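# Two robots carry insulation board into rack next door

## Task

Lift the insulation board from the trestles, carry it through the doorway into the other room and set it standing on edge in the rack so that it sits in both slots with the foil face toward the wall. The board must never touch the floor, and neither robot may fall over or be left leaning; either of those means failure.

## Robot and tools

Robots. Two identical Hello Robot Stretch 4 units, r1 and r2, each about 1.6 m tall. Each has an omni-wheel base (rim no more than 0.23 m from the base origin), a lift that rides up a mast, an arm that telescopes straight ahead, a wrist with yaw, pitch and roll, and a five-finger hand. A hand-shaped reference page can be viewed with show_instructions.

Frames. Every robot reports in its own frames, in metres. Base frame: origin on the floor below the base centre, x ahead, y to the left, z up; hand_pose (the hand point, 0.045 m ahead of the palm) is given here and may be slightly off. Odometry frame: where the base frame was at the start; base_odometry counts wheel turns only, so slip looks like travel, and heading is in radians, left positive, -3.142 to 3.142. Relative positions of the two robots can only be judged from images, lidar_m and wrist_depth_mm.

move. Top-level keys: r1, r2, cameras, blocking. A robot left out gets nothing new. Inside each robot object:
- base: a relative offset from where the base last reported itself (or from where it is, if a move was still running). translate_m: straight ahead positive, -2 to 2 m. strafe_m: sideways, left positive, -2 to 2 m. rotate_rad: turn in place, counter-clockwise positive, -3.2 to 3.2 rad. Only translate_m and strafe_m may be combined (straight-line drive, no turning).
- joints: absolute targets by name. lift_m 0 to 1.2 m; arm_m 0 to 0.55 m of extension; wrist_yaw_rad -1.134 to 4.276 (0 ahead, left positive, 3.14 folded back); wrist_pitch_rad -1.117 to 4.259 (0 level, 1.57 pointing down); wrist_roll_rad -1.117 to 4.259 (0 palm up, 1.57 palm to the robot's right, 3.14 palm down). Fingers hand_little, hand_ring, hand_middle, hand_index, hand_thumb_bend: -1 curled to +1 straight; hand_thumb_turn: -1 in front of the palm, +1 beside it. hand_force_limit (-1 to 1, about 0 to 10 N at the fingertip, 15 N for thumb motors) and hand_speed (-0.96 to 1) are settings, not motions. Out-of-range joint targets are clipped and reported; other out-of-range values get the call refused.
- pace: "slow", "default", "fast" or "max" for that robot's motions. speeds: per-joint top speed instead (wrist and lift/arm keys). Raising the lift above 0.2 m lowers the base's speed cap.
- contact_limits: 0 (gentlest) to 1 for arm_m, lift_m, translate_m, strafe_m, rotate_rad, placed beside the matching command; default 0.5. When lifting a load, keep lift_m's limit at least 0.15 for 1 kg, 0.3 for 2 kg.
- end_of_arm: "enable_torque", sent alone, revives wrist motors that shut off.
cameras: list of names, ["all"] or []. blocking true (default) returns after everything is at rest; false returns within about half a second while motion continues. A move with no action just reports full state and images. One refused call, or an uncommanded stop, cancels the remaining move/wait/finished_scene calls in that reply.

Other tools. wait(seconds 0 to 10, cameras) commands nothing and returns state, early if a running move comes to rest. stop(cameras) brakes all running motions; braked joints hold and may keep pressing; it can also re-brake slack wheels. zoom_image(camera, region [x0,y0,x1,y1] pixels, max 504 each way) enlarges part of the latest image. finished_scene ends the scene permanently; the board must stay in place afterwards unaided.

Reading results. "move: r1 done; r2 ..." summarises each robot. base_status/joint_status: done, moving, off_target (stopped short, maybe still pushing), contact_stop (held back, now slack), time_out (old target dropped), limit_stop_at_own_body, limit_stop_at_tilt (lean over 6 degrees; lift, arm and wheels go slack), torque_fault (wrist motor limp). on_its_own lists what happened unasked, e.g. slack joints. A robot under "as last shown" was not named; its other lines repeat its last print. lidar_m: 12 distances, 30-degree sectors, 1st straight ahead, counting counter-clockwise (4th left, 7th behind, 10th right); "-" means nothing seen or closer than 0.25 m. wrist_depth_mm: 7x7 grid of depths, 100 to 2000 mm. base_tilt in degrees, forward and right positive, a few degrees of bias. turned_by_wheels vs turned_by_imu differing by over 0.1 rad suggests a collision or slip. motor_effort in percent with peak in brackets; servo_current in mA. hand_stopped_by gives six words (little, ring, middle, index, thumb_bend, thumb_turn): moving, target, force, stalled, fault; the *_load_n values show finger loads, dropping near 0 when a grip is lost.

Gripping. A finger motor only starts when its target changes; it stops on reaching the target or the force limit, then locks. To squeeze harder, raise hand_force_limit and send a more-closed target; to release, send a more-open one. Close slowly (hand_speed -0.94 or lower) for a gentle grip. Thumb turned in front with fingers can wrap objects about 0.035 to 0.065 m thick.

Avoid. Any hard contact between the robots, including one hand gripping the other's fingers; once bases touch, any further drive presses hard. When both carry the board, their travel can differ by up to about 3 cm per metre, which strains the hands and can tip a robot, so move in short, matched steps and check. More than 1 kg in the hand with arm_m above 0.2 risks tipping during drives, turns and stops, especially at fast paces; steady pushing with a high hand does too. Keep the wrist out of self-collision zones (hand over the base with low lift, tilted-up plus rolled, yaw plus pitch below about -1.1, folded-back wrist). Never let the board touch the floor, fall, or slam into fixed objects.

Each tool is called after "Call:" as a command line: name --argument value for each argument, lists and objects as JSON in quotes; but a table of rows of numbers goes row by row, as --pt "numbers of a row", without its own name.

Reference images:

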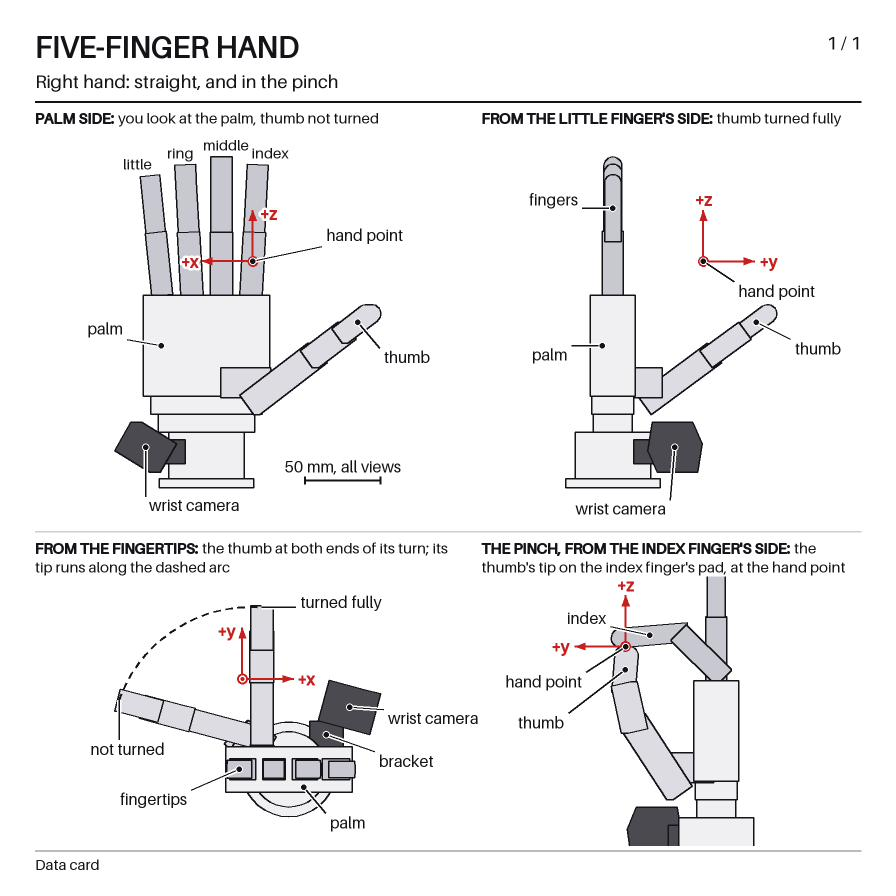

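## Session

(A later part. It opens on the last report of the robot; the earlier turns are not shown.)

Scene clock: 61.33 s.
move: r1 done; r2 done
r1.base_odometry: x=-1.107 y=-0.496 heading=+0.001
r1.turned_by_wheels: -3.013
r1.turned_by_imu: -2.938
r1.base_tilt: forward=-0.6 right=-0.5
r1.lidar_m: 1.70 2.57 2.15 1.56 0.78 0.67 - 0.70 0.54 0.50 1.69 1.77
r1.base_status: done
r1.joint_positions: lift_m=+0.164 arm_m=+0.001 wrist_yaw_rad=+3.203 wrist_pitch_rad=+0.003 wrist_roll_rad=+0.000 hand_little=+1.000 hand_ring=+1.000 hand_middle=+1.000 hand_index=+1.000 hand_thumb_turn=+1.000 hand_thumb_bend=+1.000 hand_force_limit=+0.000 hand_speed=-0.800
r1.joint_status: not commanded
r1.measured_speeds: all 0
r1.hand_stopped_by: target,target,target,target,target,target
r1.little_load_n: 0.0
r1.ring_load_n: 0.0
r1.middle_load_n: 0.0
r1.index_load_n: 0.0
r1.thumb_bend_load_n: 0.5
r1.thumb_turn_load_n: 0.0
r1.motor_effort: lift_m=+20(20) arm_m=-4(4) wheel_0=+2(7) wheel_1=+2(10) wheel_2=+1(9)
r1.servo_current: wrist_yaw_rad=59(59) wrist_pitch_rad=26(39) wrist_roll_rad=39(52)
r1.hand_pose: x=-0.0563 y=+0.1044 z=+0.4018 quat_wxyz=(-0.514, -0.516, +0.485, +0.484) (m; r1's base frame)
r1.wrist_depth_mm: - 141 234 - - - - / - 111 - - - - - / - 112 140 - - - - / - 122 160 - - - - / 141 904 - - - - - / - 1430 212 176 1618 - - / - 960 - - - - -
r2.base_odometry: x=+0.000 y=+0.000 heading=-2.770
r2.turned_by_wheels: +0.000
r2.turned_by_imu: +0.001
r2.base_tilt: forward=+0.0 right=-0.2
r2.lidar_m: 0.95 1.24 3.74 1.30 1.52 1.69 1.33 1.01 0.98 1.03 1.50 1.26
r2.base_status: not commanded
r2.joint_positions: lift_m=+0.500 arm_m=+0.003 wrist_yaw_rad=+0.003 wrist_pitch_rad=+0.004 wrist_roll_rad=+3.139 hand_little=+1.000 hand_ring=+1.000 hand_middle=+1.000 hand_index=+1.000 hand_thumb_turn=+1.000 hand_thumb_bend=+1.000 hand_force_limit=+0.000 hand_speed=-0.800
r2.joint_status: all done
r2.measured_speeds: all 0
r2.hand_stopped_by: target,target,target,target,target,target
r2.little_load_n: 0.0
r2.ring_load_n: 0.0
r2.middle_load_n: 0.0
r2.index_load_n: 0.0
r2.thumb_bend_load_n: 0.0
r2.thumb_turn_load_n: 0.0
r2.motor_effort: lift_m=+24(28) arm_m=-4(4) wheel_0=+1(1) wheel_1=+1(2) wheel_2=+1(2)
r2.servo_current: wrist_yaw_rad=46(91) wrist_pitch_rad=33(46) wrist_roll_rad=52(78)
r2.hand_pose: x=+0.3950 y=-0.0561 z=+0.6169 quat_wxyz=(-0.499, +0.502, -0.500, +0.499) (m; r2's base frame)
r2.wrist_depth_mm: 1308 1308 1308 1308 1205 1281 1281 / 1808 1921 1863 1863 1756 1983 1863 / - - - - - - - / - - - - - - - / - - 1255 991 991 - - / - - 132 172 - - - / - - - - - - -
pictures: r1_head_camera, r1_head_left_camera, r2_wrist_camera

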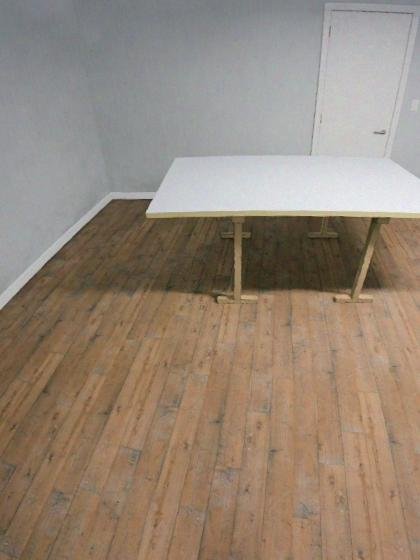

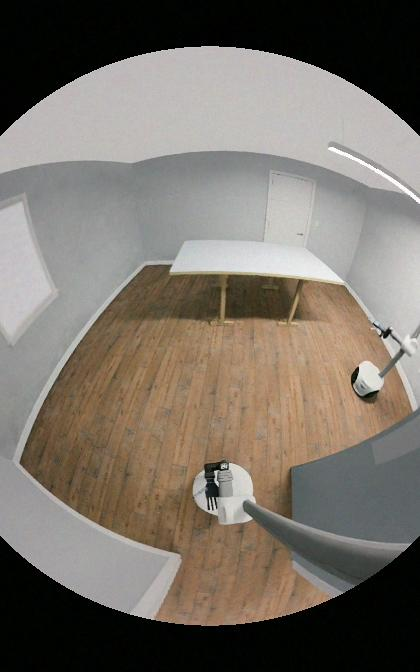

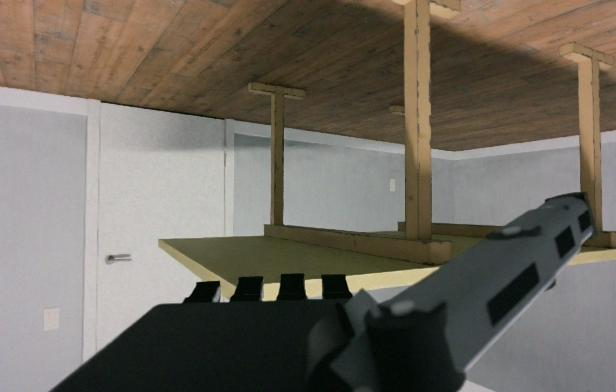

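Call:
move --r1 '{"base": {"translate_m": 2.0, "strafe_m": 1.1}}' --r2 '{"base": {"translate_m": 0.955, "strafe_m": -0.97}, "joints": {"lift_m": 0.3}}' --cameras '["r1_head_left_camera", "r2_head_left_camera"]'

Call:
move --r1 '{"base": {"rotate_rad": -1.54}}' --r2 '{"base": {"rotate_rad": 1.13}}' --cameras '["r1_head_camera", "r1_head_left_camera", "r2_head_camera", "r2_head_left_camera"]'

Scene clock: 78.73 s.
move: r1 done; r2 done
r1.base_odometry: x=+0.891 y=+0.606 heading=+0.001
r1.turned_by_wheels: +0.000
r1.turned_by_imu: -0.002
r1.base_tilt: forward=-0.6 right=-0.4
r1.lidar_m: 1.62 0.83 0.68 0.66 0.77 1.20 2.35 2.54 0.69 0.67 0.74 1.07
r1.base_status: done
r1.joint_positions: lift_m=+0.164 arm_m=+0.001 wrist_yaw_rad=+3.203 wrist_pitch_rad=+0.003 wrist_roll_rad=+0.000 hand_little=+1.000 hand_ring=+1.000 hand_middle=+1.000 hand_index=+1.000 hand_thumb_turn=+1.000 hand_thumb_bend=+1.000 hand_force_limit=+0.000 hand_speed=-0.800
r1.joint_status: not commanded
r1.measured_speeds: all 0
r1.hand_stopped_by: target,target,target,target,target,target
r1.little_load_n: 0.0
r1.ring_load_n: -0.5
r1.middle_load_n: 0.0
r1.index_load_n: 0.0
r1.thumb_bend_load_n: 0.0
r1.thumb_turn_load_n: 0.0
r1.motor_effort: lift_m=+20(20) arm_m=-3(4) wheel_0=+2(6) wheel_1=+1(11) wheel_2=+0(10)
r1.servo_current: wrist_yaw_rad=46(65) wrist_pitch_rad=26(39) wrist_roll_rad=39(46)
r1.hand_pose: x=-0.0563 y=+0.1044 z=+0.4018 quat_wxyz=(-0.514, -0.516, +0.485, +0.484) (m; r1's base frame)
r1.wrist_depth_mm: - 141 258 - - - - / - 111 - - - - - / - 112 140 - - - - / - 122 161 - - - - / 141 - - - - - - / - 1661 212 176 1576 - - / - 1078 - - - - -
r2.base_odometry: x=-1.242 y=+0.557 heading=-2.770
r2.turned_by_wheels: +0.000
r2.turned_by_imu: +0.005
r2.base_tilt: forward=-0.1 right=-0.3
r2.lidar_m: 1.04 0.72 0.66 0.70 2.51 2.27 0.95 0.72 0.70 0.74 1.06 1.39
r2.base_status: done
r2.joint_positions: lift_m=+0.300 arm_m=+0.003 wrist_yaw_rad=+0.003 wrist_pitch_rad=+0.004 wrist_roll_rad=+3.140 hand_little=+1.000 hand_ring=+1.000 hand_middle=+1.000 hand_index=+1.000 hand_thumb_turn=+1.000 hand_thumb_bend=+1.000 hand_force_limit=+0.000 hand_speed=-0.800
r2.joint_status: all done
r2.measured_speeds: all 0
r2.hand_stopped_by: target,target,target,target,target,target
r2.little_load_n: 0.0
r2.ring_load_n: 0.0
r2.middle_load_n: 0.0
r2.index_load_n: 0.0
r2.thumb_bend_load_n: 0.0
r2.thumb_turn_load_n: 0.0
r2.motor_effort: lift_m=+18(23) arm_m=-4(4) wheel_0=-2(12) wheel_1=+0(5) wheel_2=-1(10)
r2.servo_current: wrist_yaw_rad=52(91) wrist_pitch_rad=33(46) wrist_roll_rad=46(72)
r2.hand_pose: x=+0.3950 y=-0.0561 z=+0.4173 quat_wxyz=(-0.499, +0.502, -0.500, +0.499) (m; r2's base frame)
r2.wrist_depth_mm: 878 878 878 878 878 878 866 / - - 1160 1255 1281 1255 1255 / - - 1255 - 1756 - - / - - 1255 - 1756 - - / - - 1255 - 1808 - - / - - 121 172 - - - / - - - - - - 831
pictures: r1_head_left_camera, r2_head_left_camera

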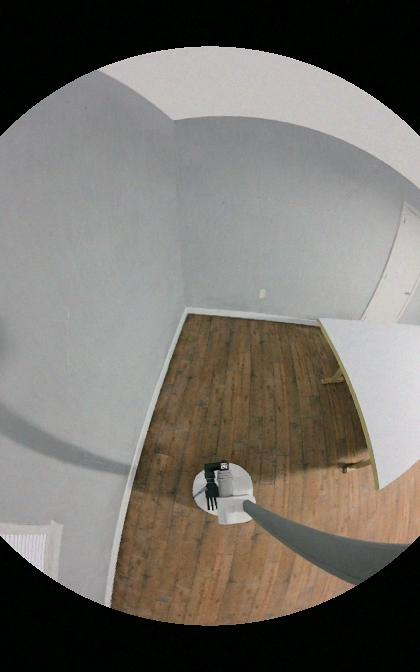

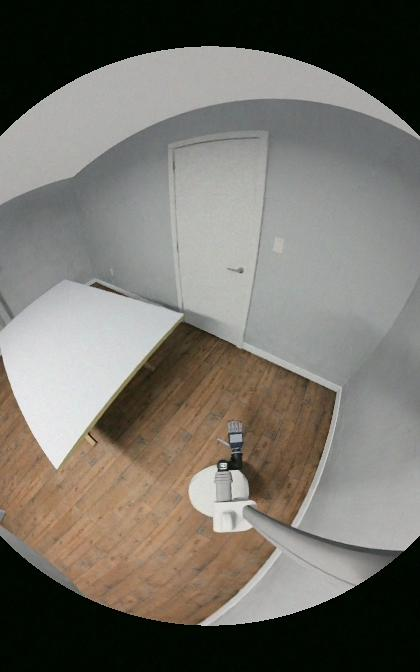

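Scene clock: 80.77 s.
move: r1 done; r2 done
r1.base_odometry: x=+0.891 y=+0.606 heading=-1.538
r1.turned_by_wheels: -1.540
r1.turned_by_imu: -1.501
r1.base_tilt: forward=-0.7 right=-0.4
r1.lidar_m: 0.67 0.75 1.15 1.48 0.81 0.67 0.66 0.75 1.31 2.38 2.53 0.68
r1.base_status: done
r1.joint_positions: lift_m=+0.164 arm_m=+0.001 wrist_yaw_rad=+3.203 wrist_pitch_rad=+0.003 wrist_roll_rad=+0.000 hand_little=+1.000 hand_ring=+1.000 hand_middle=+1.000 hand_index=+1.000 hand_thumb_turn=+1.000 hand_thumb_bend=+1.000 hand_force_limit=+0.000 hand_speed=-0.800
r1.joint_status: not commanded
r1.measured_speeds: all 0
r1.hand_stopped_by: target,target,target,target,target,target
r1.little_load_n: 0.0
r1.ring_load_n: 0.0
r1.middle_load_n: 0.0
r1.index_load_n: 0.0
r1.thumb_bend_load_n: 0.0
r1.thumb_turn_load_n: 0.0
r1.motor_effort: lift_m=+19(20) arm_m=-4(4) wheel_0=+2(8) wheel_1=+1(10) wheel_2=+1(10)
r1.servo_current: wrist_yaw_rad=46(65) wrist_pitch_rad=33(39) wrist_roll_rad=39(39)
r1.hand_pose: x=-0.0563 y=+0.1044 z=+0.4018 quat_wxyz=(-0.514, -0.516, +0.485, +0.484) (m; r1's base frame)
r1.wrist_depth_mm: - 141 206 - - - - / - 111 - - - - - / - 111 140 - - - - / - 122 161 - - - - / 142 140 - - - - - / - - 134 131 - - - / - - - - - - -
r2.base_odometry: x=-1.242 y=+0.557 heading=-1.640
r2.turned_by_wheels: +1.130
r2.turned_by_imu: +1.112
r2.base_tilt: forward=-0.1 right=-0.4
r2.lidar_m: 0.67 0.71 2.52 1.86 0.92 0.70 0.70 0.77 1.19 1.39 0.97 0.72
r2.base_status: done
r2.joint_positions: lift_m=+0.300 arm_m=+0.003 wrist_yaw_rad=+0.002 wrist_pitch_rad=+0.004 wrist_roll_rad=+3.140 hand_little=+1.000 hand_ring=+1.000 hand_middle=+1.000 hand_index=+1.000 hand_thumb_turn=+1.000 hand_thumb_bend=+1.000 hand_force_limit=+0.000 hand_speed=-0.800
r2.joint_status: not commanded
r2.measured_speeds: all 0
r2.hand_stopped_by: target,target,target,target,target,target
r2.little_load_n: 0.0
r2.ring_load_n: 0.0
r2.middle_load_n: 0.0
r2.index_load_n: 0.0
r2.thumb_bend_load_n: 0.0
r2.thumb_turn_load_n: -0.5
r2.motor_effort: lift_m=+18(19) arm_m=-4(4) wheel_0=-2(8) wheel_1=+0(7) wheel_2=+0(10)
r2.servo_current: wrist_yaw_rad=52(72) wrist_pitch_rad=33(46) wrist_roll_rad=52(65)
r2.hand_pose: x=+0.3950 y=-0.0563 z=+0.4173 quat_wxyz=(-0.499, +0.502, -0.500, +0.499) (m; r2's base frame)
r2.wrist_depth_mm: 878 878 866 878 866 878 891 / 1281 1255 1229 1255 1182 1308 1281 / - - - - - - - / - - - - - - - / - - - - - - - / 1336 1308 121 172 - - - / 820 - - - - - -
pictures: r1_head_camera, r1_head_left_camera, r2_head_camera, r2_head_left_camera

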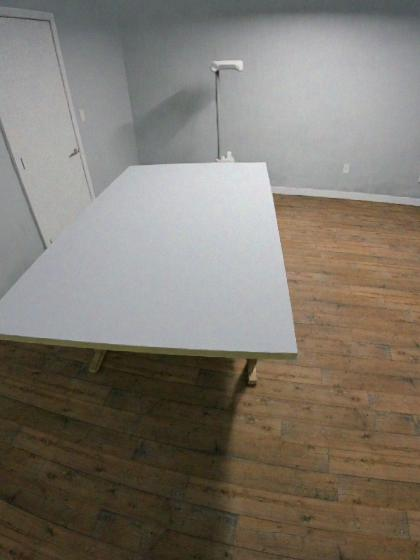

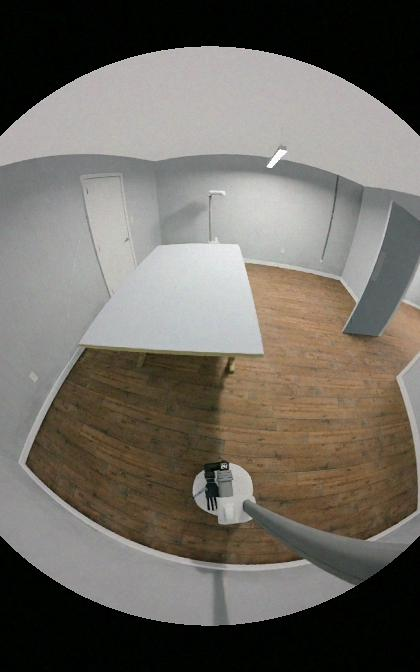

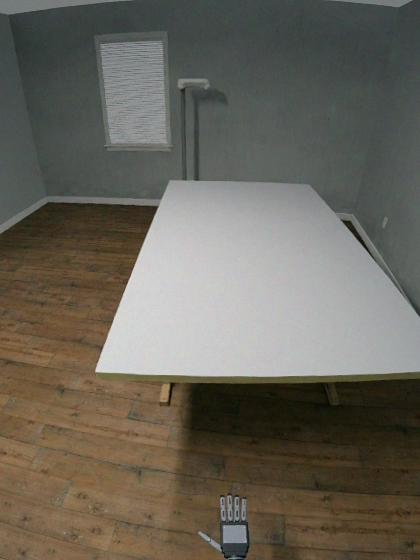

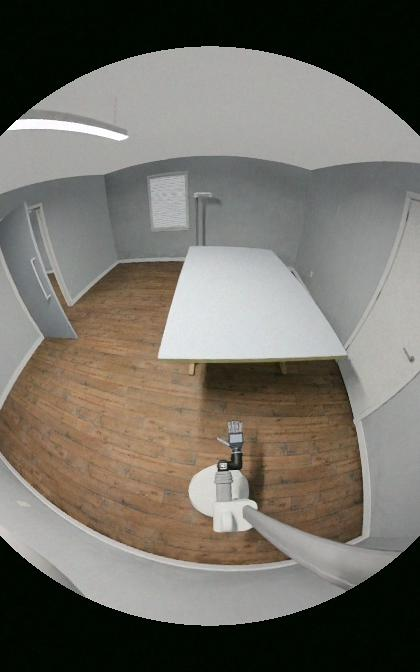

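Call:
move --r1 '{"base": {"rotate_rad": -0.063}, "joints": {"wrist_yaw_rad": 0, "lift_m": 0.3}}' --r2 '{"base": {"rotate_rad": -0.03}, "joints": {"hand_thumb_turn": -1}}'

Call:
move --r1 '{"base": {"strafe_m": 0.358}, "joints": {"hand_thumb_turn": -1, "lift_m": 0.55}}' --r2 '{"base": {"strafe_m": -0.043}, "joints": {"lift_m": 0.75}}' --cameras '["r1_head_camera", "r1_wrist_camera", "r2_head_camera", "r2_wrist_camera"]'

Scene clock: 94.23 s.
move: r1 done; r2 done
r1.base_odometry: x=+0.891 y=+0.606 heading=-1.601
r1.turned_by_wheels: -0.063
r1.turned_by_imu: -0.063
r1.base_tilt: forward=-0.6 right=-0.3
r1.lidar_m: 0.67 0.72 1.03 1.64 0.84 0.68 0.67 0.77 1.18 2.37 2.53 0.73
r1.base_status: done
r1.joint_positions: lift_m=+0.300 arm_m=+0.001 wrist_yaw_rad=+0.003 wrist_pitch_rad=+0.003 wrist_roll_rad=+0.000 hand_little=+1.000 hand_ring=+1.000 hand_middle=+1.000 hand_index=+1.000 hand_thumb_turn=+1.000 hand_thumb_bend=+1.000 hand_force_limit=+0.000 hand_speed=-0.800
r1.joint_status: all done
r1.measured_speeds: all 0
r1.hand_stopped_by: target,target,target,target,target,target
r1.little_load_n: 0.0
r1.ring_load_n: 0.0
r1.middle_load_n: 0.0
r1.index_load_n: 0.0
r1.thumb_bend_load_n: 0.0
r1.thumb_turn_load_n: 0.0
r1.motor_effort: lift_m=+22(26) arm_m=-4(4) wheel_0=+3(6) wheel_1=+1(7) wheel_2=+1(8)
r1.servo_current: wrist_yaw_rad=52(176) wrist_pitch_rad=33(39) wrist_roll_rad=33(46)
r1.hand_pose: x=+0.3942 y=-0.1176 z=+0.5374 quat_wxyz=(+0.498, +0.500, +0.502, +0.500) (m; r1's base frame)
r1.wrist_depth_mm: - 508 496 500 - - - / 609 640 668 699 - - - / 904 960 1008 991 - - - / - - - - - - - / - - - - - - - / - - 212 176 - - - / 1366 1397 - - - - -
r2.base_odometry: x=-1.242 y=+0.557 heading=-1.670
r2.turned_by_wheels: -0.030
r2.turned_by_imu: -0.027
r2.base_tilt: forward=-0.1 right=-0.3
r2.lidar_m: 0.66 0.71 2.50 1.99 0.91 0.70 0.70 0.76 1.13 1.39 0.99 0.71
r2.base_status: done
r2.joint_positions: lift_m=+0.300 arm_m=+0.003 wrist_yaw_rad=+0.002 wrist_pitch_rad=+0.004 wrist_roll_rad=+3.140 hand_little=+1.000 hand_ring=+1.000 hand_middle=+1.000 hand_index=+1.000 hand_thumb_turn=-1.000 hand_thumb_bend=+1.000 hand_force_limit=+0.000 hand_speed=-0.800
r2.joint_status: all done
r2.measured_speeds: all 0
r2.hand_stopped_by: target,target,target,target,target,target
r2.little_load_n: 0.0
r2.ring_load_n: -0.5
r2.middle_load_n: 0.0
r2.index_load_n: 0.0
r2.thumb_bend_load_n: 0.0
r2.thumb_turn_load_n: 0.0
r2.motor_effort: lift_m=+18(19) arm_m=-4(4) wheel_0=+0(4) wheel_1=+0(4) wheel_2=+0(6)
r2.servo_current: wrist_yaw_rad=39(72) wrist_pitch_rad=46(46) wrist_roll_rad=59(72)
r2.hand_pose: x=+0.3949 y=-0.0563 z=+0.4173 quat_wxyz=(-0.499, +0.502, -0.500, +0.499) (m; r2's base frame)
r2.wrist_depth_mm: 820 904 866 842 831 866 866 / 1255 1281 1281 118 1025 1281 1255 / - - - - 1008 - - / - - - - - - - / - - - - - - - / - 1281 121 - - - - / 831 - - - - - -
pictures: none

Scene clock: 99.87 s.
move: r1 done; r2 done
r1.base_odometry: x=+1.249 y=+0.596 heading=-1.601
r1.turned_by_wheels: +0.000
r1.turned_by_imu: +0.000
r1.base_tilt: forward=-0.7 right=-0.5
r1.lidar_m: 0.70 0.73 1.65 1.50 0.74 0.62 0.60 0.69 1.09 2.72 2.81 0.72
r1.base_status: done
r1.joint_positions: lift_m=+0.550 arm_m=+0.001 wrist_yaw_rad=+0.003 wrist_pitch_rad=+0.003 wrist_roll_rad=+0.000 hand_little=+1.000 hand_ring=+1.000 hand_middle=+1.000 hand_index=+1.000 hand_thumb_turn=-1.000 hand_thumb_bend=+1.000 hand_force_limit=+0.000 hand_speed=-0.800
r1.joint_status: all done
r1.measured_speeds: all 0
r1.hand_stopped_by: target,target,target,target,target,target
r1.little_load_n: 0.0
r1.ring_load_n: 0.0
r1.middle_load_n: 0.0
r1.index_load_n: 0.0
r1.thumb_bend_load_n: 0.0
r1.thumb_turn_load_n: 0.0
r1.motor_effort: lift_m=+22(27) arm_m=-4(4) wheel_0=+1(10) wheel_1=-1(11) wheel_2=+0(2)
r1.servo_current: wrist_yaw_rad=52(59) wrist_pitch_rad=33(39) wrist_roll_rad=33(46)
r1.hand_pose: x=+0.3942 y=-0.1177 z=+0.7874 quat_wxyz=(+0.499, +0.500, +0.501, +0.500) (m; r1's base frame)
r1.wrist_depth_mm: - - - - - - - / - - - - - - - / - - - - - - - / - - - - - 480 - / - - - - - - - / - - 211 174 - - - / 1863 1863 - - - - 1661
r2.base_odometry: x=-1.285 y=+0.562 heading=-1.671
r2.turned_by_wheels: +0.000
r2.turned_by_imu: +0.001
r2.base_tilt: forward=+0.0 right=-0.2
r2.lidar_m: 0.67 0.72 2.54 2.01 0.93 0.72 0.70 0.76 1.14 1.36 1.02 0.71
r2.base_status: done
r2.joint_positions: lift_m=+0.750 arm_m=+0.003 wrist_yaw_rad=+0.002 wrist_pitch_rad=+0.004 wrist_roll_rad=+3.140 hand_little=+1.000 hand_ring=+1.000 hand_middle=+1.000 hand_index=+1.000 hand_thumb_turn=-1.000 hand_thumb_bend=+1.000 hand_force_limit=+0.000 hand_speed=-0.800
r2.joint_status: all done
r2.measured_speeds: all 0
r2.hand_stopped_by: target,target,target,target,target,target
r2.little_load_n: 0.0
r2.ring_load_n: 0.0
r2.middle_load_n: 0.0
r2.index_load_n: 0.0
r2.thumb_bend_load_n: 0.0
r2.thumb_turn_load_n: 0.0
r2.motor_effort: lift_m=+24(28) arm_m=-4(4) wheel_0=+0(10) wheel_1=-1(8) wheel_2=+0(2)
r2.servo_current: wrist_yaw_rad=39(78) wrist_pitch_rad=33(46) wrist_roll_rad=52(72)
r2.hand_pose: x=+0.3949 y=-0.0563 z=+0.8669 quat_wxyz=(-0.499, +0.502, -0.500, +0.499) (m; r2's base frame)
r2.wrist_depth_mm: 1863 1863 1808 1756 1708 1863 1808 / - - - 118 - - - / 462 459 466 - - 462 466 / - - - - - - - / - - - - - - - / - - 132 - - - - / - - - - - - -
pictures: r1_head_camera, r1_wrist_camera, r2_head_camera, r2_wrist_camera

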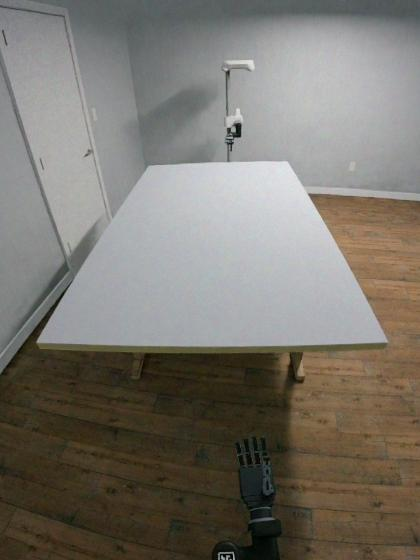

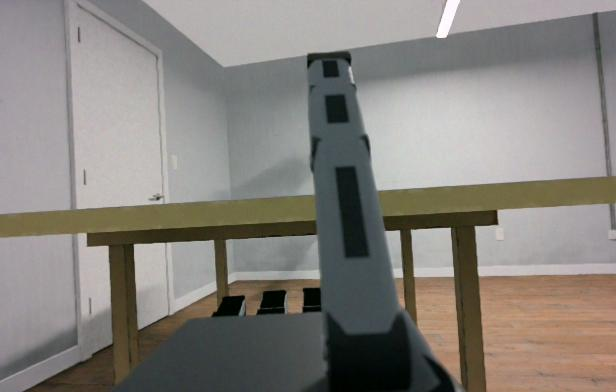

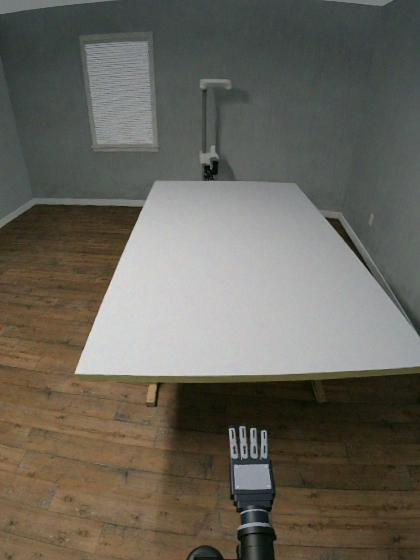

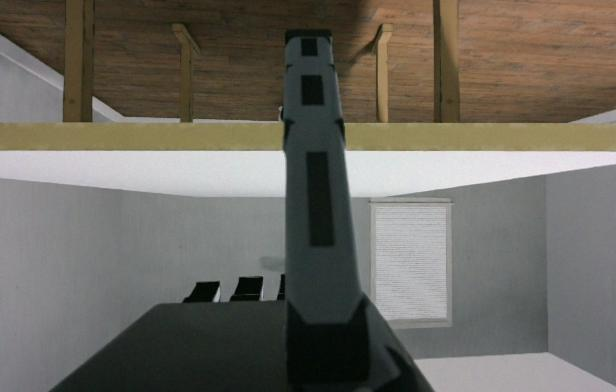

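Call:
move --r1 '{"base": {"translate_m": 0.15}, "joints": {"arm_m": 0.1}, "pace": "slow"}' --r2 '{"base": {"translate_m": 0.14}, "joints": {"lift_m": 0.665, "arm_m": 0.1}, "pace": "slow"}' --cameras '["r1_head_camera", "r1_wrist_camera", "r2_head_camera", "r2_wrist_camera"]'

Scene clock: 106.60 s.
move: r1 done; r2 done
r1.base_odometry: x=+1.245 y=+0.446 heading=-1.601
r1.turned_by_wheels: +0.000
r1.turned_by_imu: -0.001
r1.base_tilt: forward=-0.6 right=-0.4
r1.lidar_m: 0.55 0.60 1.63 1.61 0.97 0.76 0.76 0.86 1.36 2.75 0.76 0.56
r1.base_status: done
r1.joint_positions: lift_m=+0.550 arm_m=+0.100 wrist_yaw_rad=+0.003 wrist_pitch_rad=+0.003 wrist_roll_rad=+0.000 hand_little=+1.000 hand_ring=+1.000 hand_middle=+1.000 hand_index=+1.000 hand_thumb_turn=-1.000 hand_thumb_bend=+1.000 hand_force_limit=+0.000 hand_speed=-0.800
r1.joint_status: all done
r1.measured_speeds: all 0
r1.hand_stopped_by: target,target,target,target,target,target
r1.little_load_n: 0.0
r1.ring_load_n: 0.0
r1.middle_load_n: 0.0
r1.index_load_n: 0.0
r1.thumb_bend_load_n: 0.0
r1.thumb_turn_load_n: 0.0
r1.motor_effort: lift_m=+22(22) arm_m=+4(8) wheel_0=+2(5) wheel_1=+3(6) wheel_2=-2(7)
r1.servo_current: wrist_yaw_rad=46(59) wrist_pitch_rad=26(39) wrist_roll_rad=39(46)
r1.hand_pose: x=+0.4927 y=-0.1177 z=+0.7874 quat_wxyz=(+0.499, +0.500, +0.501, +0.500) (m; r1's base frame)
r1.wrist_depth_mm: - - - - - - - / - - - - - - - / - - - - - - - / 264 259 253 247 - 236 233 / 262 - - - - 768 - / - - 211 174 - 741 - / 842 - - - - - 1618
r2.base_odometry: x=-1.299 y=+0.422 heading=-1.670
r2.turned_by_wheels: +0.000
r2.turned_by_imu: +0.002
r2.base_tilt: forward=+0.0 right=-0.4
r2.lidar_m: 0.54 0.57 2.46 2.39 1.09 0.85 0.85 0.90 1.37 1.37 0.80 0.56
r2.base_status: done
r2.joint_positions: lift_m=+0.665 arm_m=+0.100 wrist_yaw_rad=+0.002 wrist_pitch_rad=+0.004 wrist_roll_rad=+3.140 hand_little=+1.000 hand_ring=+1.000 hand_middle=+1.000 hand_index=+1.000 hand_thumb_turn=-1.000 hand_thumb_bend=+1.000 hand_force_limit=+0.000 hand_speed=-0.800
r2.joint_status: all done
r2.measured_speeds: all 0
r2.hand_stopped_by: target,target,target,target,target,target
r2.little_load_n: 0.0
r2.ring_load_n: 0.0
r2.middle_load_n: -0.5
r2.index_load_n: 0.0
r2.thumb_bend_load_n: 0.0
r2.thumb_turn_load_n: 0.0
r2.motor_effort: lift_m=+17(21) arm_m=+7(9) wheel_0=+2(6) wheel_1=+2(6) wheel_2=-3(8)
r2.servo_current: wrist_yaw_rad=52(78) wrist_pitch_rad=39(46) wrist_roll_rad=59(65)
r2.hand_pose: x=+0.4919 y=-0.0563 z=+0.7824 quat_wxyz=(-0.499, +0.502, -0.500, +0.499) (m; r2's base frame)
r2.wrist_depth_mm: 1576 1618 1661 1618 1537 1499 1661 / - - - 119 - - - / - - - - - - - / 226 226 225 - 227 228 228 / - - - - - - - / - - 132 - - - - / - - - - - - -
pictures: r1_head_camera, r1_wrist_camera, r2_head_camera, r2_wrist_camera

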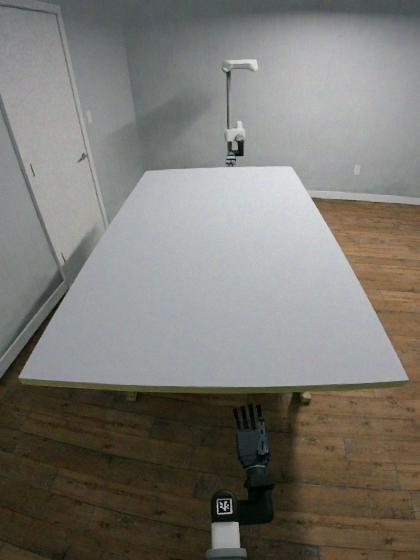

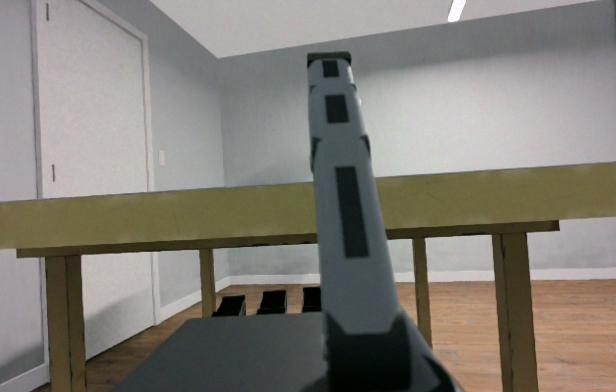

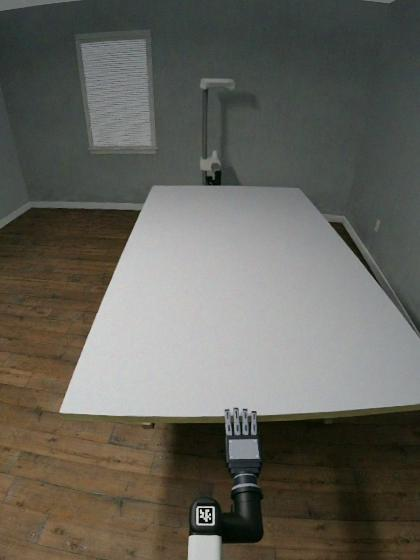

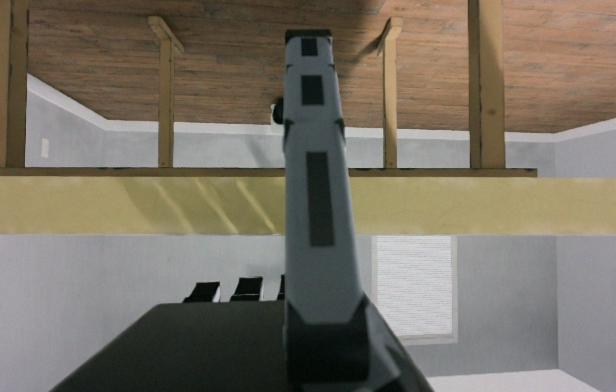

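Call:
move --r1 '{"base": {"rotate_rad": -0.038}, "pace": "slow"}' --r2 '{"base": {"rotate_rad": 0.017}, "joints": {"lift_m": 0.645}, "pace": "slow"}'

Call:
move --r1 '{"base": {"strafe_m": 0.09}, "pace": "slow"}' --r2 '{"base": {"strafe_m": -0.093}, "pace": "slow"}' --cameras '["r1_head_camera", "r1_wrist_camera", "r2_head_camera", "r2_wrist_camera"]'

Scene clock: 115.60 s.
move: r1 done; r2 done
r1.base_odometry: x=+1.245 y=+0.446 heading=-1.638
r1.turned_by_wheels: -0.038
r1.turned_by_imu: -0.037
r1.base_tilt: forward=-0.6 right=-0.4
r1.lidar_m: 0.53 0.59 0.83 1.60 0.95 0.75 0.73 0.85 1.23 2.75 2.67 0.60
r1.base_status: done
r1.joint_positions: lift_m=+0.550 arm_m=+0.100 wrist_yaw_rad=+0.002 wrist_pitch_rad=+0.003 wrist_roll_rad=+0.000 hand_little=+1.000 hand_ring=+1.000 hand_middle=+1.000 hand_index=+1.000 hand_thumb_turn=-1.000 hand_thumb_bend=+1.000 hand_force_limit=+0.000 hand_speed=-0.800
r1.joint_status: not commanded
r1.measured_speeds: all 0
r1.hand_stopped_by: target,target,target,target,target,target
r1.little_load_n: 0.0
r1.ring_load_n: 0.0
r1.middle_load_n: 0.0
r1.index_load_n: 0.0
r1.thumb_bend_load_n: 0.0
r1.thumb_turn_load_n: 0.0
r1.motor_effort: lift_m=+22(22) arm_m=+4(5) wheel_0=+1(5) wheel_1=+2(6) wheel_2=+2(5)
r1.servo_current: wrist_yaw_rad=46(59) wrist_pitch_rad=39(39) wrist_roll_rad=39(52)
r1.hand_pose: x=+0.4927 y=-0.1177 z=+0.7874 quat_wxyz=(+0.499, +0.500, +0.501, +0.500) (m; r1's base frame)
r1.wrist_depth_mm: - - - - - - - / - - - - - - - / - - - - - - - / 256 254 252 251 - 245 244 / 255 - - - - - - / - - 187 174 - - - / 1863 - - - - - 1661
r2.base_odometry: x=-1.299 y=+0.422 heading=-1.654
r2.turned_by_wheels: +0.017
r2.turned_by_imu: +0.017
r2.base_tilt: forward=+0.0 right=-0.4
r2.lidar_m: 0.54 0.56 2.47 2.30 1.06 0.86 0.84 0.92 1.39 1.36 0.79 0.58
r2.base_status: done
r2.joint_positions: lift_m=+0.645 arm_m=+0.100 wrist_yaw_rad=+0.002 wrist_pitch_rad=+0.004 wrist_roll_rad=+3.140 hand_little=+1.000 hand_ring=+1.000 hand_middle=+1.000 hand_index=+1.000 hand_thumb_turn=-1.000 hand_thumb_bend=+1.000 hand_force_limit=+0.000 hand_speed=-0.800
r2.joint_status: all done
r2.measured_speeds: all 0
r2.hand_stopped_by: target,target,target,target,target,target
r2.little_load_n: 0.0
r2.ring_load_n: 0.0
r2.middle_load_n: 0.0
r2.index_load_n: 0.0
r2.thumb_bend_load_n: 0.0
r2.thumb_turn_load_n: 0.0
r2.motor_effort: lift_m=+18(20) arm_m=+6(7) wheel_0=-1(4) wheel_1=-1(2) wheel_2=-2(7)
r2.servo_current: wrist_yaw_rad=65(78) wrist_pitch_rad=33(46) wrist_roll_rad=46(65)
r2.hand_pose: x=+0.4919 y=-0.0563 z=+0.7624 quat_wxyz=(-0.499, +0.502, -0.500, +0.499) (m; r2's base frame)
r2.wrist_depth_mm: 1661 1576 1537 1537 1576 1537 1576 / - - - 118 - - - / - - - - - - - / 225 - - - - 227 - / 224 225 226 - - 227 227 / - - 132 - - - - / - - - - - - -
pictures: none

Scene clock: 117.67 s.
move: r1 done; r2 done
r1.base_odometry: x=+1.334 y=+0.440 heading=-1.638
r1.turned_by_wheels: +0.000
r1.turned_by_imu: +0.000
r1.base_tilt: forward=-0.6 right=-0.5
r1.lidar_m: 0.55 0.58 1.54 1.51 0.96 0.76 0.74 0.84 1.23 2.83 0.81 0.58
r1.base_status: done
r1.joint_positions: lift_m=+0.550 arm_m=+0.100 wrist_yaw_rad=+0.002 wrist_pitch_rad=+0.003 wrist_roll_rad=+0.000 hand_little=+1.000 hand_ring=+1.000 hand_middle=+1.000 hand_index=+1.000 hand_thumb_turn=-1.000 hand_thumb_bend=+1.000 hand_force_limit=+0.000 hand_speed=-0.800
r1.joint_status: not commanded
r1.measured_speeds: all 0
r1.hand_stopped_by: target,target,target,target,target,target
r1.little_load_n: -0.5
r1.ring_load_n: 0.0
r1.middle_load_n: 0.0
r1.index_load_n: 0.0
r1.thumb_bend_load_n: 0.0
r1.thumb_turn_load_n: 0.0
r1.motor_effort: lift_m=+22(23) arm_m=+5(5) wheel_0=-2(6) wheel_1=+2(9) wheel_2=+0(3)
r1.servo_current: wrist_yaw_rad=46(59) wrist_pitch_rad=33(39) wrist_roll_rad=39(46)
r1.hand_pose: x=+0.4927 y=-0.1177 z=+0.7874 quat_wxyz=(+0.499, +0.500, +0.501, +0.500) (m; r1's base frame)
r1.wrist_depth_mm: - - - - - - - / - - - - - - - / - - - - - - - / 258 256 254 251 - 247 245 / 257 768 - - - - - / - - 210 174 - - - / 1756 1983 - - - - 1618
r2.base_odometry: x=-1.391 y=+0.430 heading=-1.654
r2.turned_by_wheels: +0.000
r2.turned_by_imu: +0.000
r2.base_tilt: forward=-0.2 right=-0.3
r2.lidar_m: 0.53 0.56 2.54 2.32 1.08 0.85 0.85 0.92 1.30 1.28 0.77 0.57
r2.base_status: done
r2.joint_positions: lift_m=+0.645 arm_m=+0.100 wrist_yaw_rad=+0.002 wrist_pitch_rad=+0.004 wrist_roll_rad=+3.140 hand_little=+1.000 hand_ring=+1.000 hand_middle=+1.000 hand_index=+1.000 hand_thumb_turn=-1.000 hand_thumb_bend=+1.000 hand_force_limit=+0.000 hand_speed=-0.800
r2.joint_status: not commanded
r2.measured_speeds: all 0
r2.hand_stopped_by: target,target,target,target,target,target
r2.little_load_n: 0.0
r2.ring_load_n: 0.0
r2.middle_load_n: 0.0
r2.index_load_n: 0.0
r2.thumb_bend_load_n: 0.0
r2.thumb_turn_load_n: 0.0
r2.motor_effort: lift_m=+18(18) arm_m=+6(7) wheel_0=+2(7) wheel_1=-2(6) wheel_2=+0(3)
r2.servo_current: wrist_yaw_rad=46(72) wrist_pitch_rad=39(46) wrist_roll_rad=46(59)
r2.hand_pose: x=+0.4919 y=-0.0563 z=+0.7624 quat_wxyz=(-0.499, +0.502, -0.500, +0.499) (m; r2's base frame)
r2.wrist_depth_mm: 1576 1618 1618 1499 1537 1618 1576 / 1983 - - 118 - - - / - - - - - - - / 226 - 227 - - 759 - / 226 224 226 225 - 227 229 / - - 132 - - - - / - - - - - - -
pictures: r1_head_camera, r1_wrist_camera, r2_head_camera, r2_wrist_camera

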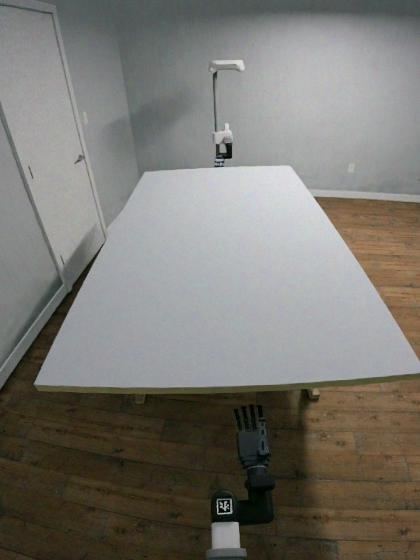

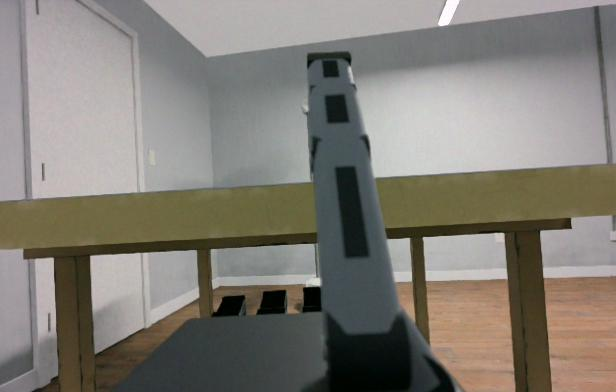

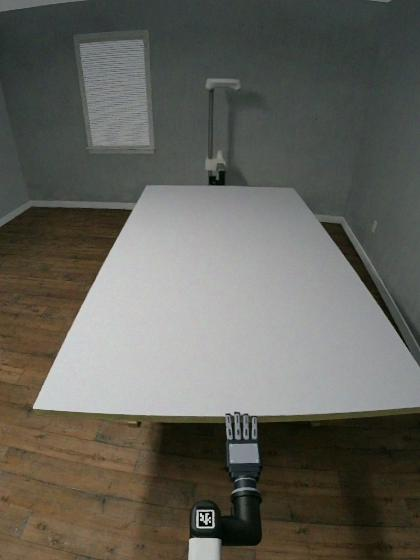

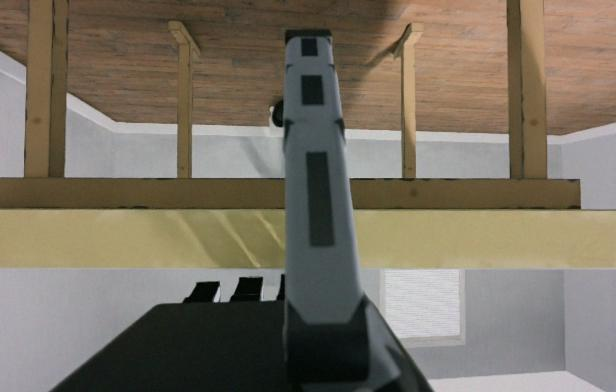

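Call:
move --r1 '{"base": {"translate_m": 0.11}, "pace": "slow", "contact_limits": {"translate_m": 0.2}}' --r2 '{"joints": {"lift_m": 0.658}, "pace": "slow"}' --cameras '["r1_head_camera", "r1_wrist_camera"]'

Call:
move --r2 '{"base": {"translate_m": 0.09}, "pace": "slow", "contact_limits": {"translate_m": 0.2}}' --cameras '["r2_head_camera", "r2_wrist_camera"]'

Scene clock: 121.57 s.
move: r1 done; r2 done
r1.base_odometry: x=+1.327 y=+0.330 heading=-1.638
r1.turned_by_wheels: +0.000
r1.turned_by_imu: -0.001
r1.base_tilt: forward=-0.5 right=-0.3
r1.lidar_m: 0.43 0.48 0.67 1.48 1.08 0.87 0.83 0.95 1.42 2.84 0.62 0.48
r1.base_status: done
r1.joint_positions: lift_m=+0.550 arm_m=+0.100 wrist_yaw_rad=+0.002 wrist_pitch_rad=+0.003 wrist_roll_rad=+0.000 hand_little=+1.000 hand_ring=+1.000 hand_middle=+1.000 hand_index=+1.000 hand_thumb_turn=-1.000 hand_thumb_bend=+1.000 hand_force_limit=+0.000 hand_speed=-0.800
r1.joint_status: not commanded
r1.measured_speeds: all 0
r1.hand_stopped_by: target,target,target,target,target,target
r1.little_load_n: 0.0
r1.ring_load_n: 0.0
r1.middle_load_n: 0.0
r1.index_load_n: 0.0
r1.thumb_bend_load_n: 0.0
r1.thumb_turn_load_n: 0.0
r1.motor_effort: lift_m=+22(22) arm_m=+5(5) wheel_0=+2(6) wheel_1=+2(7) wheel_2=-2(7)
r1.servo_current: wrist_yaw_rad=52(59) wrist_pitch_rad=33(39) wrist_roll_rad=33(46)
r1.contact_limits: translate_m 0.2
r1.hand_pose: x=+0.4927 y=-0.1177 z=+0.7874 quat_wxyz=(+0.499, +0.500, +0.501, +0.500) (m; r1's base frame)
r1.wrist_depth_mm: - - - - - - - / - - - - - - - / - - - - - - - / 146 145 143 142 139 138 138 / 146 144 143 142 - 139 - / - - 186 174 - - - / - - - - - - 691
r2.base_odometry: x=-1.391 y=+0.430 heading=-1.654
r2.turned_by_wheels: +0.000
r2.turned_by_imu: +0.001
r2.base_tilt: forward=+0.0 right=-0.2
r2.lidar_m: 0.53 0.56 2.54 2.34 1.11 0.87 0.85 0.93 1.30 1.28 0.78 0.58
r2.base_status: not commanded
r2.joint_positions: lift_m=+0.658 arm_m=+0.100 wrist_yaw_rad=+0.002 wrist_pitch_rad=+0.004 wrist_roll_rad=+3.140 hand_little=+1.000 hand_ring=+1.000 hand_middle=+1.000 hand_index=+1.000 hand_thumb_turn=-1.000 hand_thumb_bend=+1.000 hand_force_limit=+0.000 hand_speed=-0.800
r2.joint_status: all done
r2.measured_speeds: all 0
r2.hand_stopped_by: target,target,target,target,target,target
r2.little_load_n: 0.0
r2.ring_load_n: 0.0
r2.middle_load_n: 0.0
r2.index_load_n: 0.0
r2.thumb_bend_load_n: 0.0
r2.thumb_turn_load_n: 0.0
r2.motor_effort: lift_m=+25(26) arm_m=+6(7) wheel_0=+2(2) wheel_1=-2(3) wheel_2=+0(1)
r2.servo_current: wrist_yaw_rad=46(72) wrist_pitch_rad=39(46) wrist_roll_rad=59(72)
r2.hand_pose: x=+0.4919 y=-0.0563 z=+0.7748 quat_wxyz=(-0.499, +0.502, -0.500, +0.499) (m; r2's base frame)
r2.wrist_depth_mm: 1661 1576 1576 1576 1537 1576 1618 / - - - 118 - - - / - - - - - - - / 225 227 226 - - 228 229 / - - - - - - - / - - 131 - - - - / - - - - - - -
pictures: r1_head_camera, r1_wrist_camera

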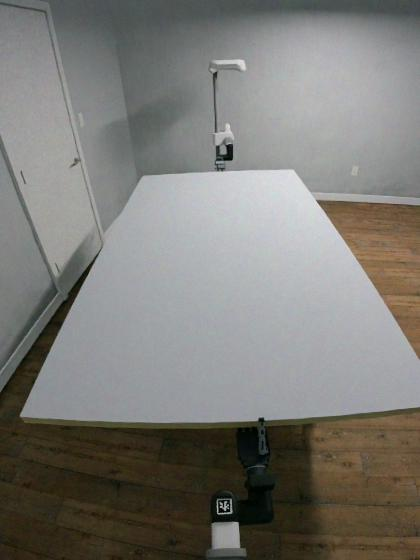

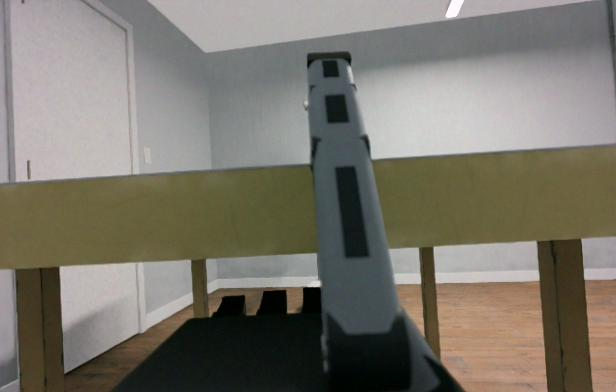

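Scene clock: 123.73 s.
move: r2 done
r1: as last shown
r1.turned_by_imu: +0.000
r1.base_tilt: forward=-0.7 right=-0.5
r1.lidar_m: 0.43 0.46 0.65 1.49 1.08 0.87 0.85 0.95 1.44 2.83 0.64 0.50
r1.motor_effort: lift_m=+22(23) arm_m=+4(5) wheel_0=+2(2) wheel_1=+3(3) wheel_2=-2(2)
r1.servo_current: wrist_yaw_rad=59(59) wrist_pitch_rad=20(39) wrist_roll_rad=33(46)
r1.contact_limits: translate_m 0.2
r1.wrist_depth_mm: - - - - - - - / - - - - - - - / - - - - - - - / 146 144 143 142 139 138 138 / 146 145 143 142 - 138 - / - - 186 174 - - - / - - - - - - 683
r2.base_odometry: x=-1.399 y=+0.341 heading=-1.654
r2.turned_by_wheels: +0.000
r2.turned_by_imu: +0.001
r2.base_tilt: forward=-0.1 right=-0.2
r2.lidar_m: 0.45 0.47 0.64 2.56 1.21 0.96 0.94 1.03 1.30 1.28 0.67 0.49
r2.base_status: done
r2.joint_positions: lift_m=+0.658 arm_m=+0.100 wrist_yaw_rad=+0.002 wrist_pitch_rad=+0.004 wrist_roll_rad=+3.140 hand_little=+1.000 hand_ring=+1.000 hand_middle=+1.000 hand_index=+1.000 hand_thumb_turn=-1.000 hand_thumb_bend=+1.000 hand_force_limit=+0.000 hand_speed=-0.800
r2.joint_status: not commanded
r2.measured_speeds: all 0
r2.hand_stopped_by: target,target,target,target,target,target
r2.little_load_n: 0.0
r2.ring_load_n: 0.0
r2.middle_load_n: 0.0
r2.index_load_n: 0.0
r2.thumb_bend_load_n: 0.0
r2.thumb_turn_load_n: 0.0
r2.motor_effort: lift_m=+25(25) arm_m=+6(7) wheel_0=+1(6) wheel_1=+2(4) wheel_2=-2(8)
r2.servo_current: wrist_yaw_rad=39(72) wrist_pitch_rad=33(46) wrist_roll_rad=46(65)
r2.contact_limits: translate_m 0.2
r2.hand_pose: x=+0.4919 y=-0.0563 z=+0.7748 quat_wxyz=(-0.499, +0.502, -0.500, +0.499) (m; r2's base frame)
r2.wrist_depth_mm: 1576 1618 1618 1499 1499 1618 707 / - - - 119 - - 1983 / - - - - - - - / 135 136 137 - 138 139 - / 135 135 136 137 138 138 138 / - - 132 - - - - / - - - - - - -
pictures: r2_head_camera, r2_wrist_camera

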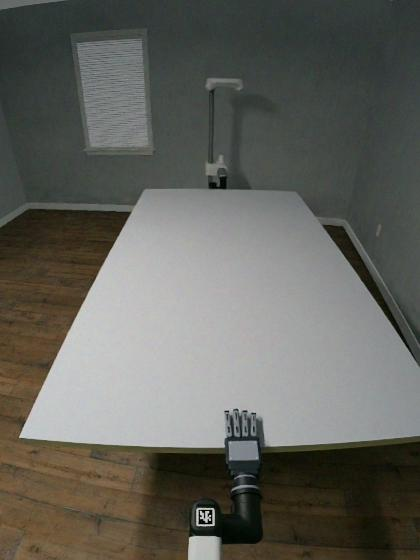

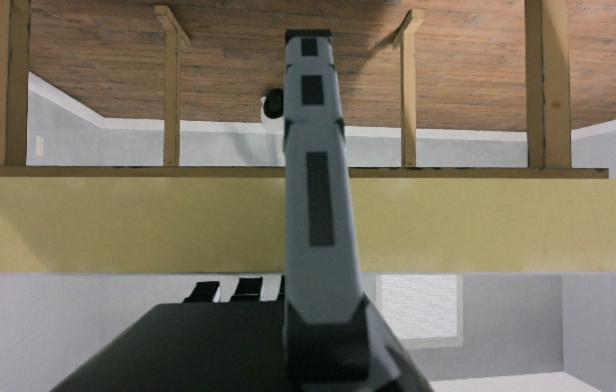

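Call:
move --r1 '{"base": {"translate_m": 0.015, "strafe_m": 0.035}, "joints": {"lift_m": 0.57}, "pace": "slow", "contact_limits": {"translate_m": 0.2, "strafe_m": 0.2, "lift_m": 0.1}}' --r2 '{"base": {"translate_m": 0.013, "strafe_m": -0.015}, "joints": {"lift_m": 0.65}, "pace": "slow", "contact_limits": {"translate_m": 0.2, "strafe_m": 0.2, "lift_m": 0.1}}' --cameras '["r1_head_camera", "r1_wrist_camera", "r2_head_camera", "r2_wrist_camera"]'

r1: "contact_limits": translate_m and strafe_m are given together and make one move, which takes one limit: state it under one of them only
Scene clock: 126.90 s.
r1.base_odometry: x=+1.327 y=+0.330 heading=-1.638
r1.turned_by_wheels: +0.000
r1.turned_by_imu: -0.001
r1.base_tilt: forward=-0.6 right=-0.4
r1.lidar_m: 0.42 0.48 0.62 1.50 1.11 0.86 0.84 0.95 1.42 2.85 0.65 0.49
r1.base_status: not commanded
r1.joint_positions: lift_m=+0.550 arm_m=+0.100 wrist_yaw_rad=+0.002 wrist_pitch_rad=+0.003 wrist_roll_rad=+0.000 hand_little=+1.000 hand_ring=+1.000 hand_middle=+1.000 hand_index=+1.000 hand_thumb_turn=-1.000 hand_thumb_bend=+1.000 hand_force_limit=+0.000 hand_speed=-0.800
r1.joint_status: not commanded
r1.measured_speeds: all 0
r1.hand_stopped_by: target,target,target,target,target,target
r1.little_load_n: 0.0
r1.ring_load_n: 0.0
r1.middle_load_n: 0.0
r1.index_load_n: 0.0
r1.thumb_bend_load_n: 0.0
r1.thumb_turn_load_n: 0.0
r1.motor_effort: lift_m=+22(23) arm_m=+4(5) wheel_0=+2(2) wheel_1=+2(3) wheel_2=-2(2)
r1.servo_current: wrist_yaw_rad=52(59) wrist_pitch_rad=33(39) wrist_roll_rad=33(46)
r1.contact_limits: translate_m 0.2
r1.hand_pose: x=+0.4927 y=-0.1177 z=+0.7874 quat_wxyz=(+0.499, +0.500, +0.501, +0.500) (m; r1's base frame)
r1.wrist_depth_mm: - - - - - - - / - - - - - - - / - - - - - - - / 146 144 143 142 140 138 138 / 146 144 143 142 - 139 - / - - 186 174 - - - / - - - - - - 683
r2.base_odometry: x=-1.399 y=+0.341 heading=-1.654
r2.turned_by_wheels: +0.000
r2.turned_by_imu: +0.001
r2.base_tilt: forward=-0.1 right=-0.3
r2.lidar_m: 0.44 0.45 0.67 2.54 1.22 0.96 0.93 1.02 1.31 1.29 0.66 0.49
r2.base_status: done
r2.joint_positions: lift_m=+0.658 arm_m=+0.100 wrist_yaw_rad=+0.002 wrist_pitch_rad=+0.004 wrist_roll_rad=+3.140 hand_little=+1.000 hand_ring=+1.000 hand_middle=+1.000 hand_index=+1.000 hand_thumb_turn=-1.000 hand_thumb_bend=+1.000 hand_force_limit=+0.000 hand_speed=-0.800
r2.joint_status: not commanded
r2.measured_speeds: all 0
r2.hand_stopped_by: target,target,target,target,target,target
r2.little_load_n: 0.0
r2.ring_load_n: 0.0
r2.middle_load_n: 0.0
r2.index_load_n: 0.0
r2.thumb_bend_load_n: 0.0
r2.thumb_turn_load_n: 0.0
r2.motor_effort: lift_m=+25(25) arm_m=+6(7) wheel_0=+1(6) wheel_1=+2(4) wheel_2=-2(8)
r2.servo_current: wrist_yaw_rad=78(72) wrist_pitch_rad=39(46) wrist_roll_rad=59(65)
r2.contact_limits: translate_m 0.2
r2.hand_pose: x=+0.4919 y=-0.0563 z=+0.7748 quat_wxyz=(-0.499, +0.502, -0.500, +0.499) (m; r2's base frame)
r2.wrist_depth_mm: 1618 1661 1618 1537 1499 1661 699 / - - - 119 - - - / - - - - - - - / 135 136 136 - 138 139 - / 135 135 136 136 138 138 138 / - - 132 - - - - / - - - - - - -
pictures: none


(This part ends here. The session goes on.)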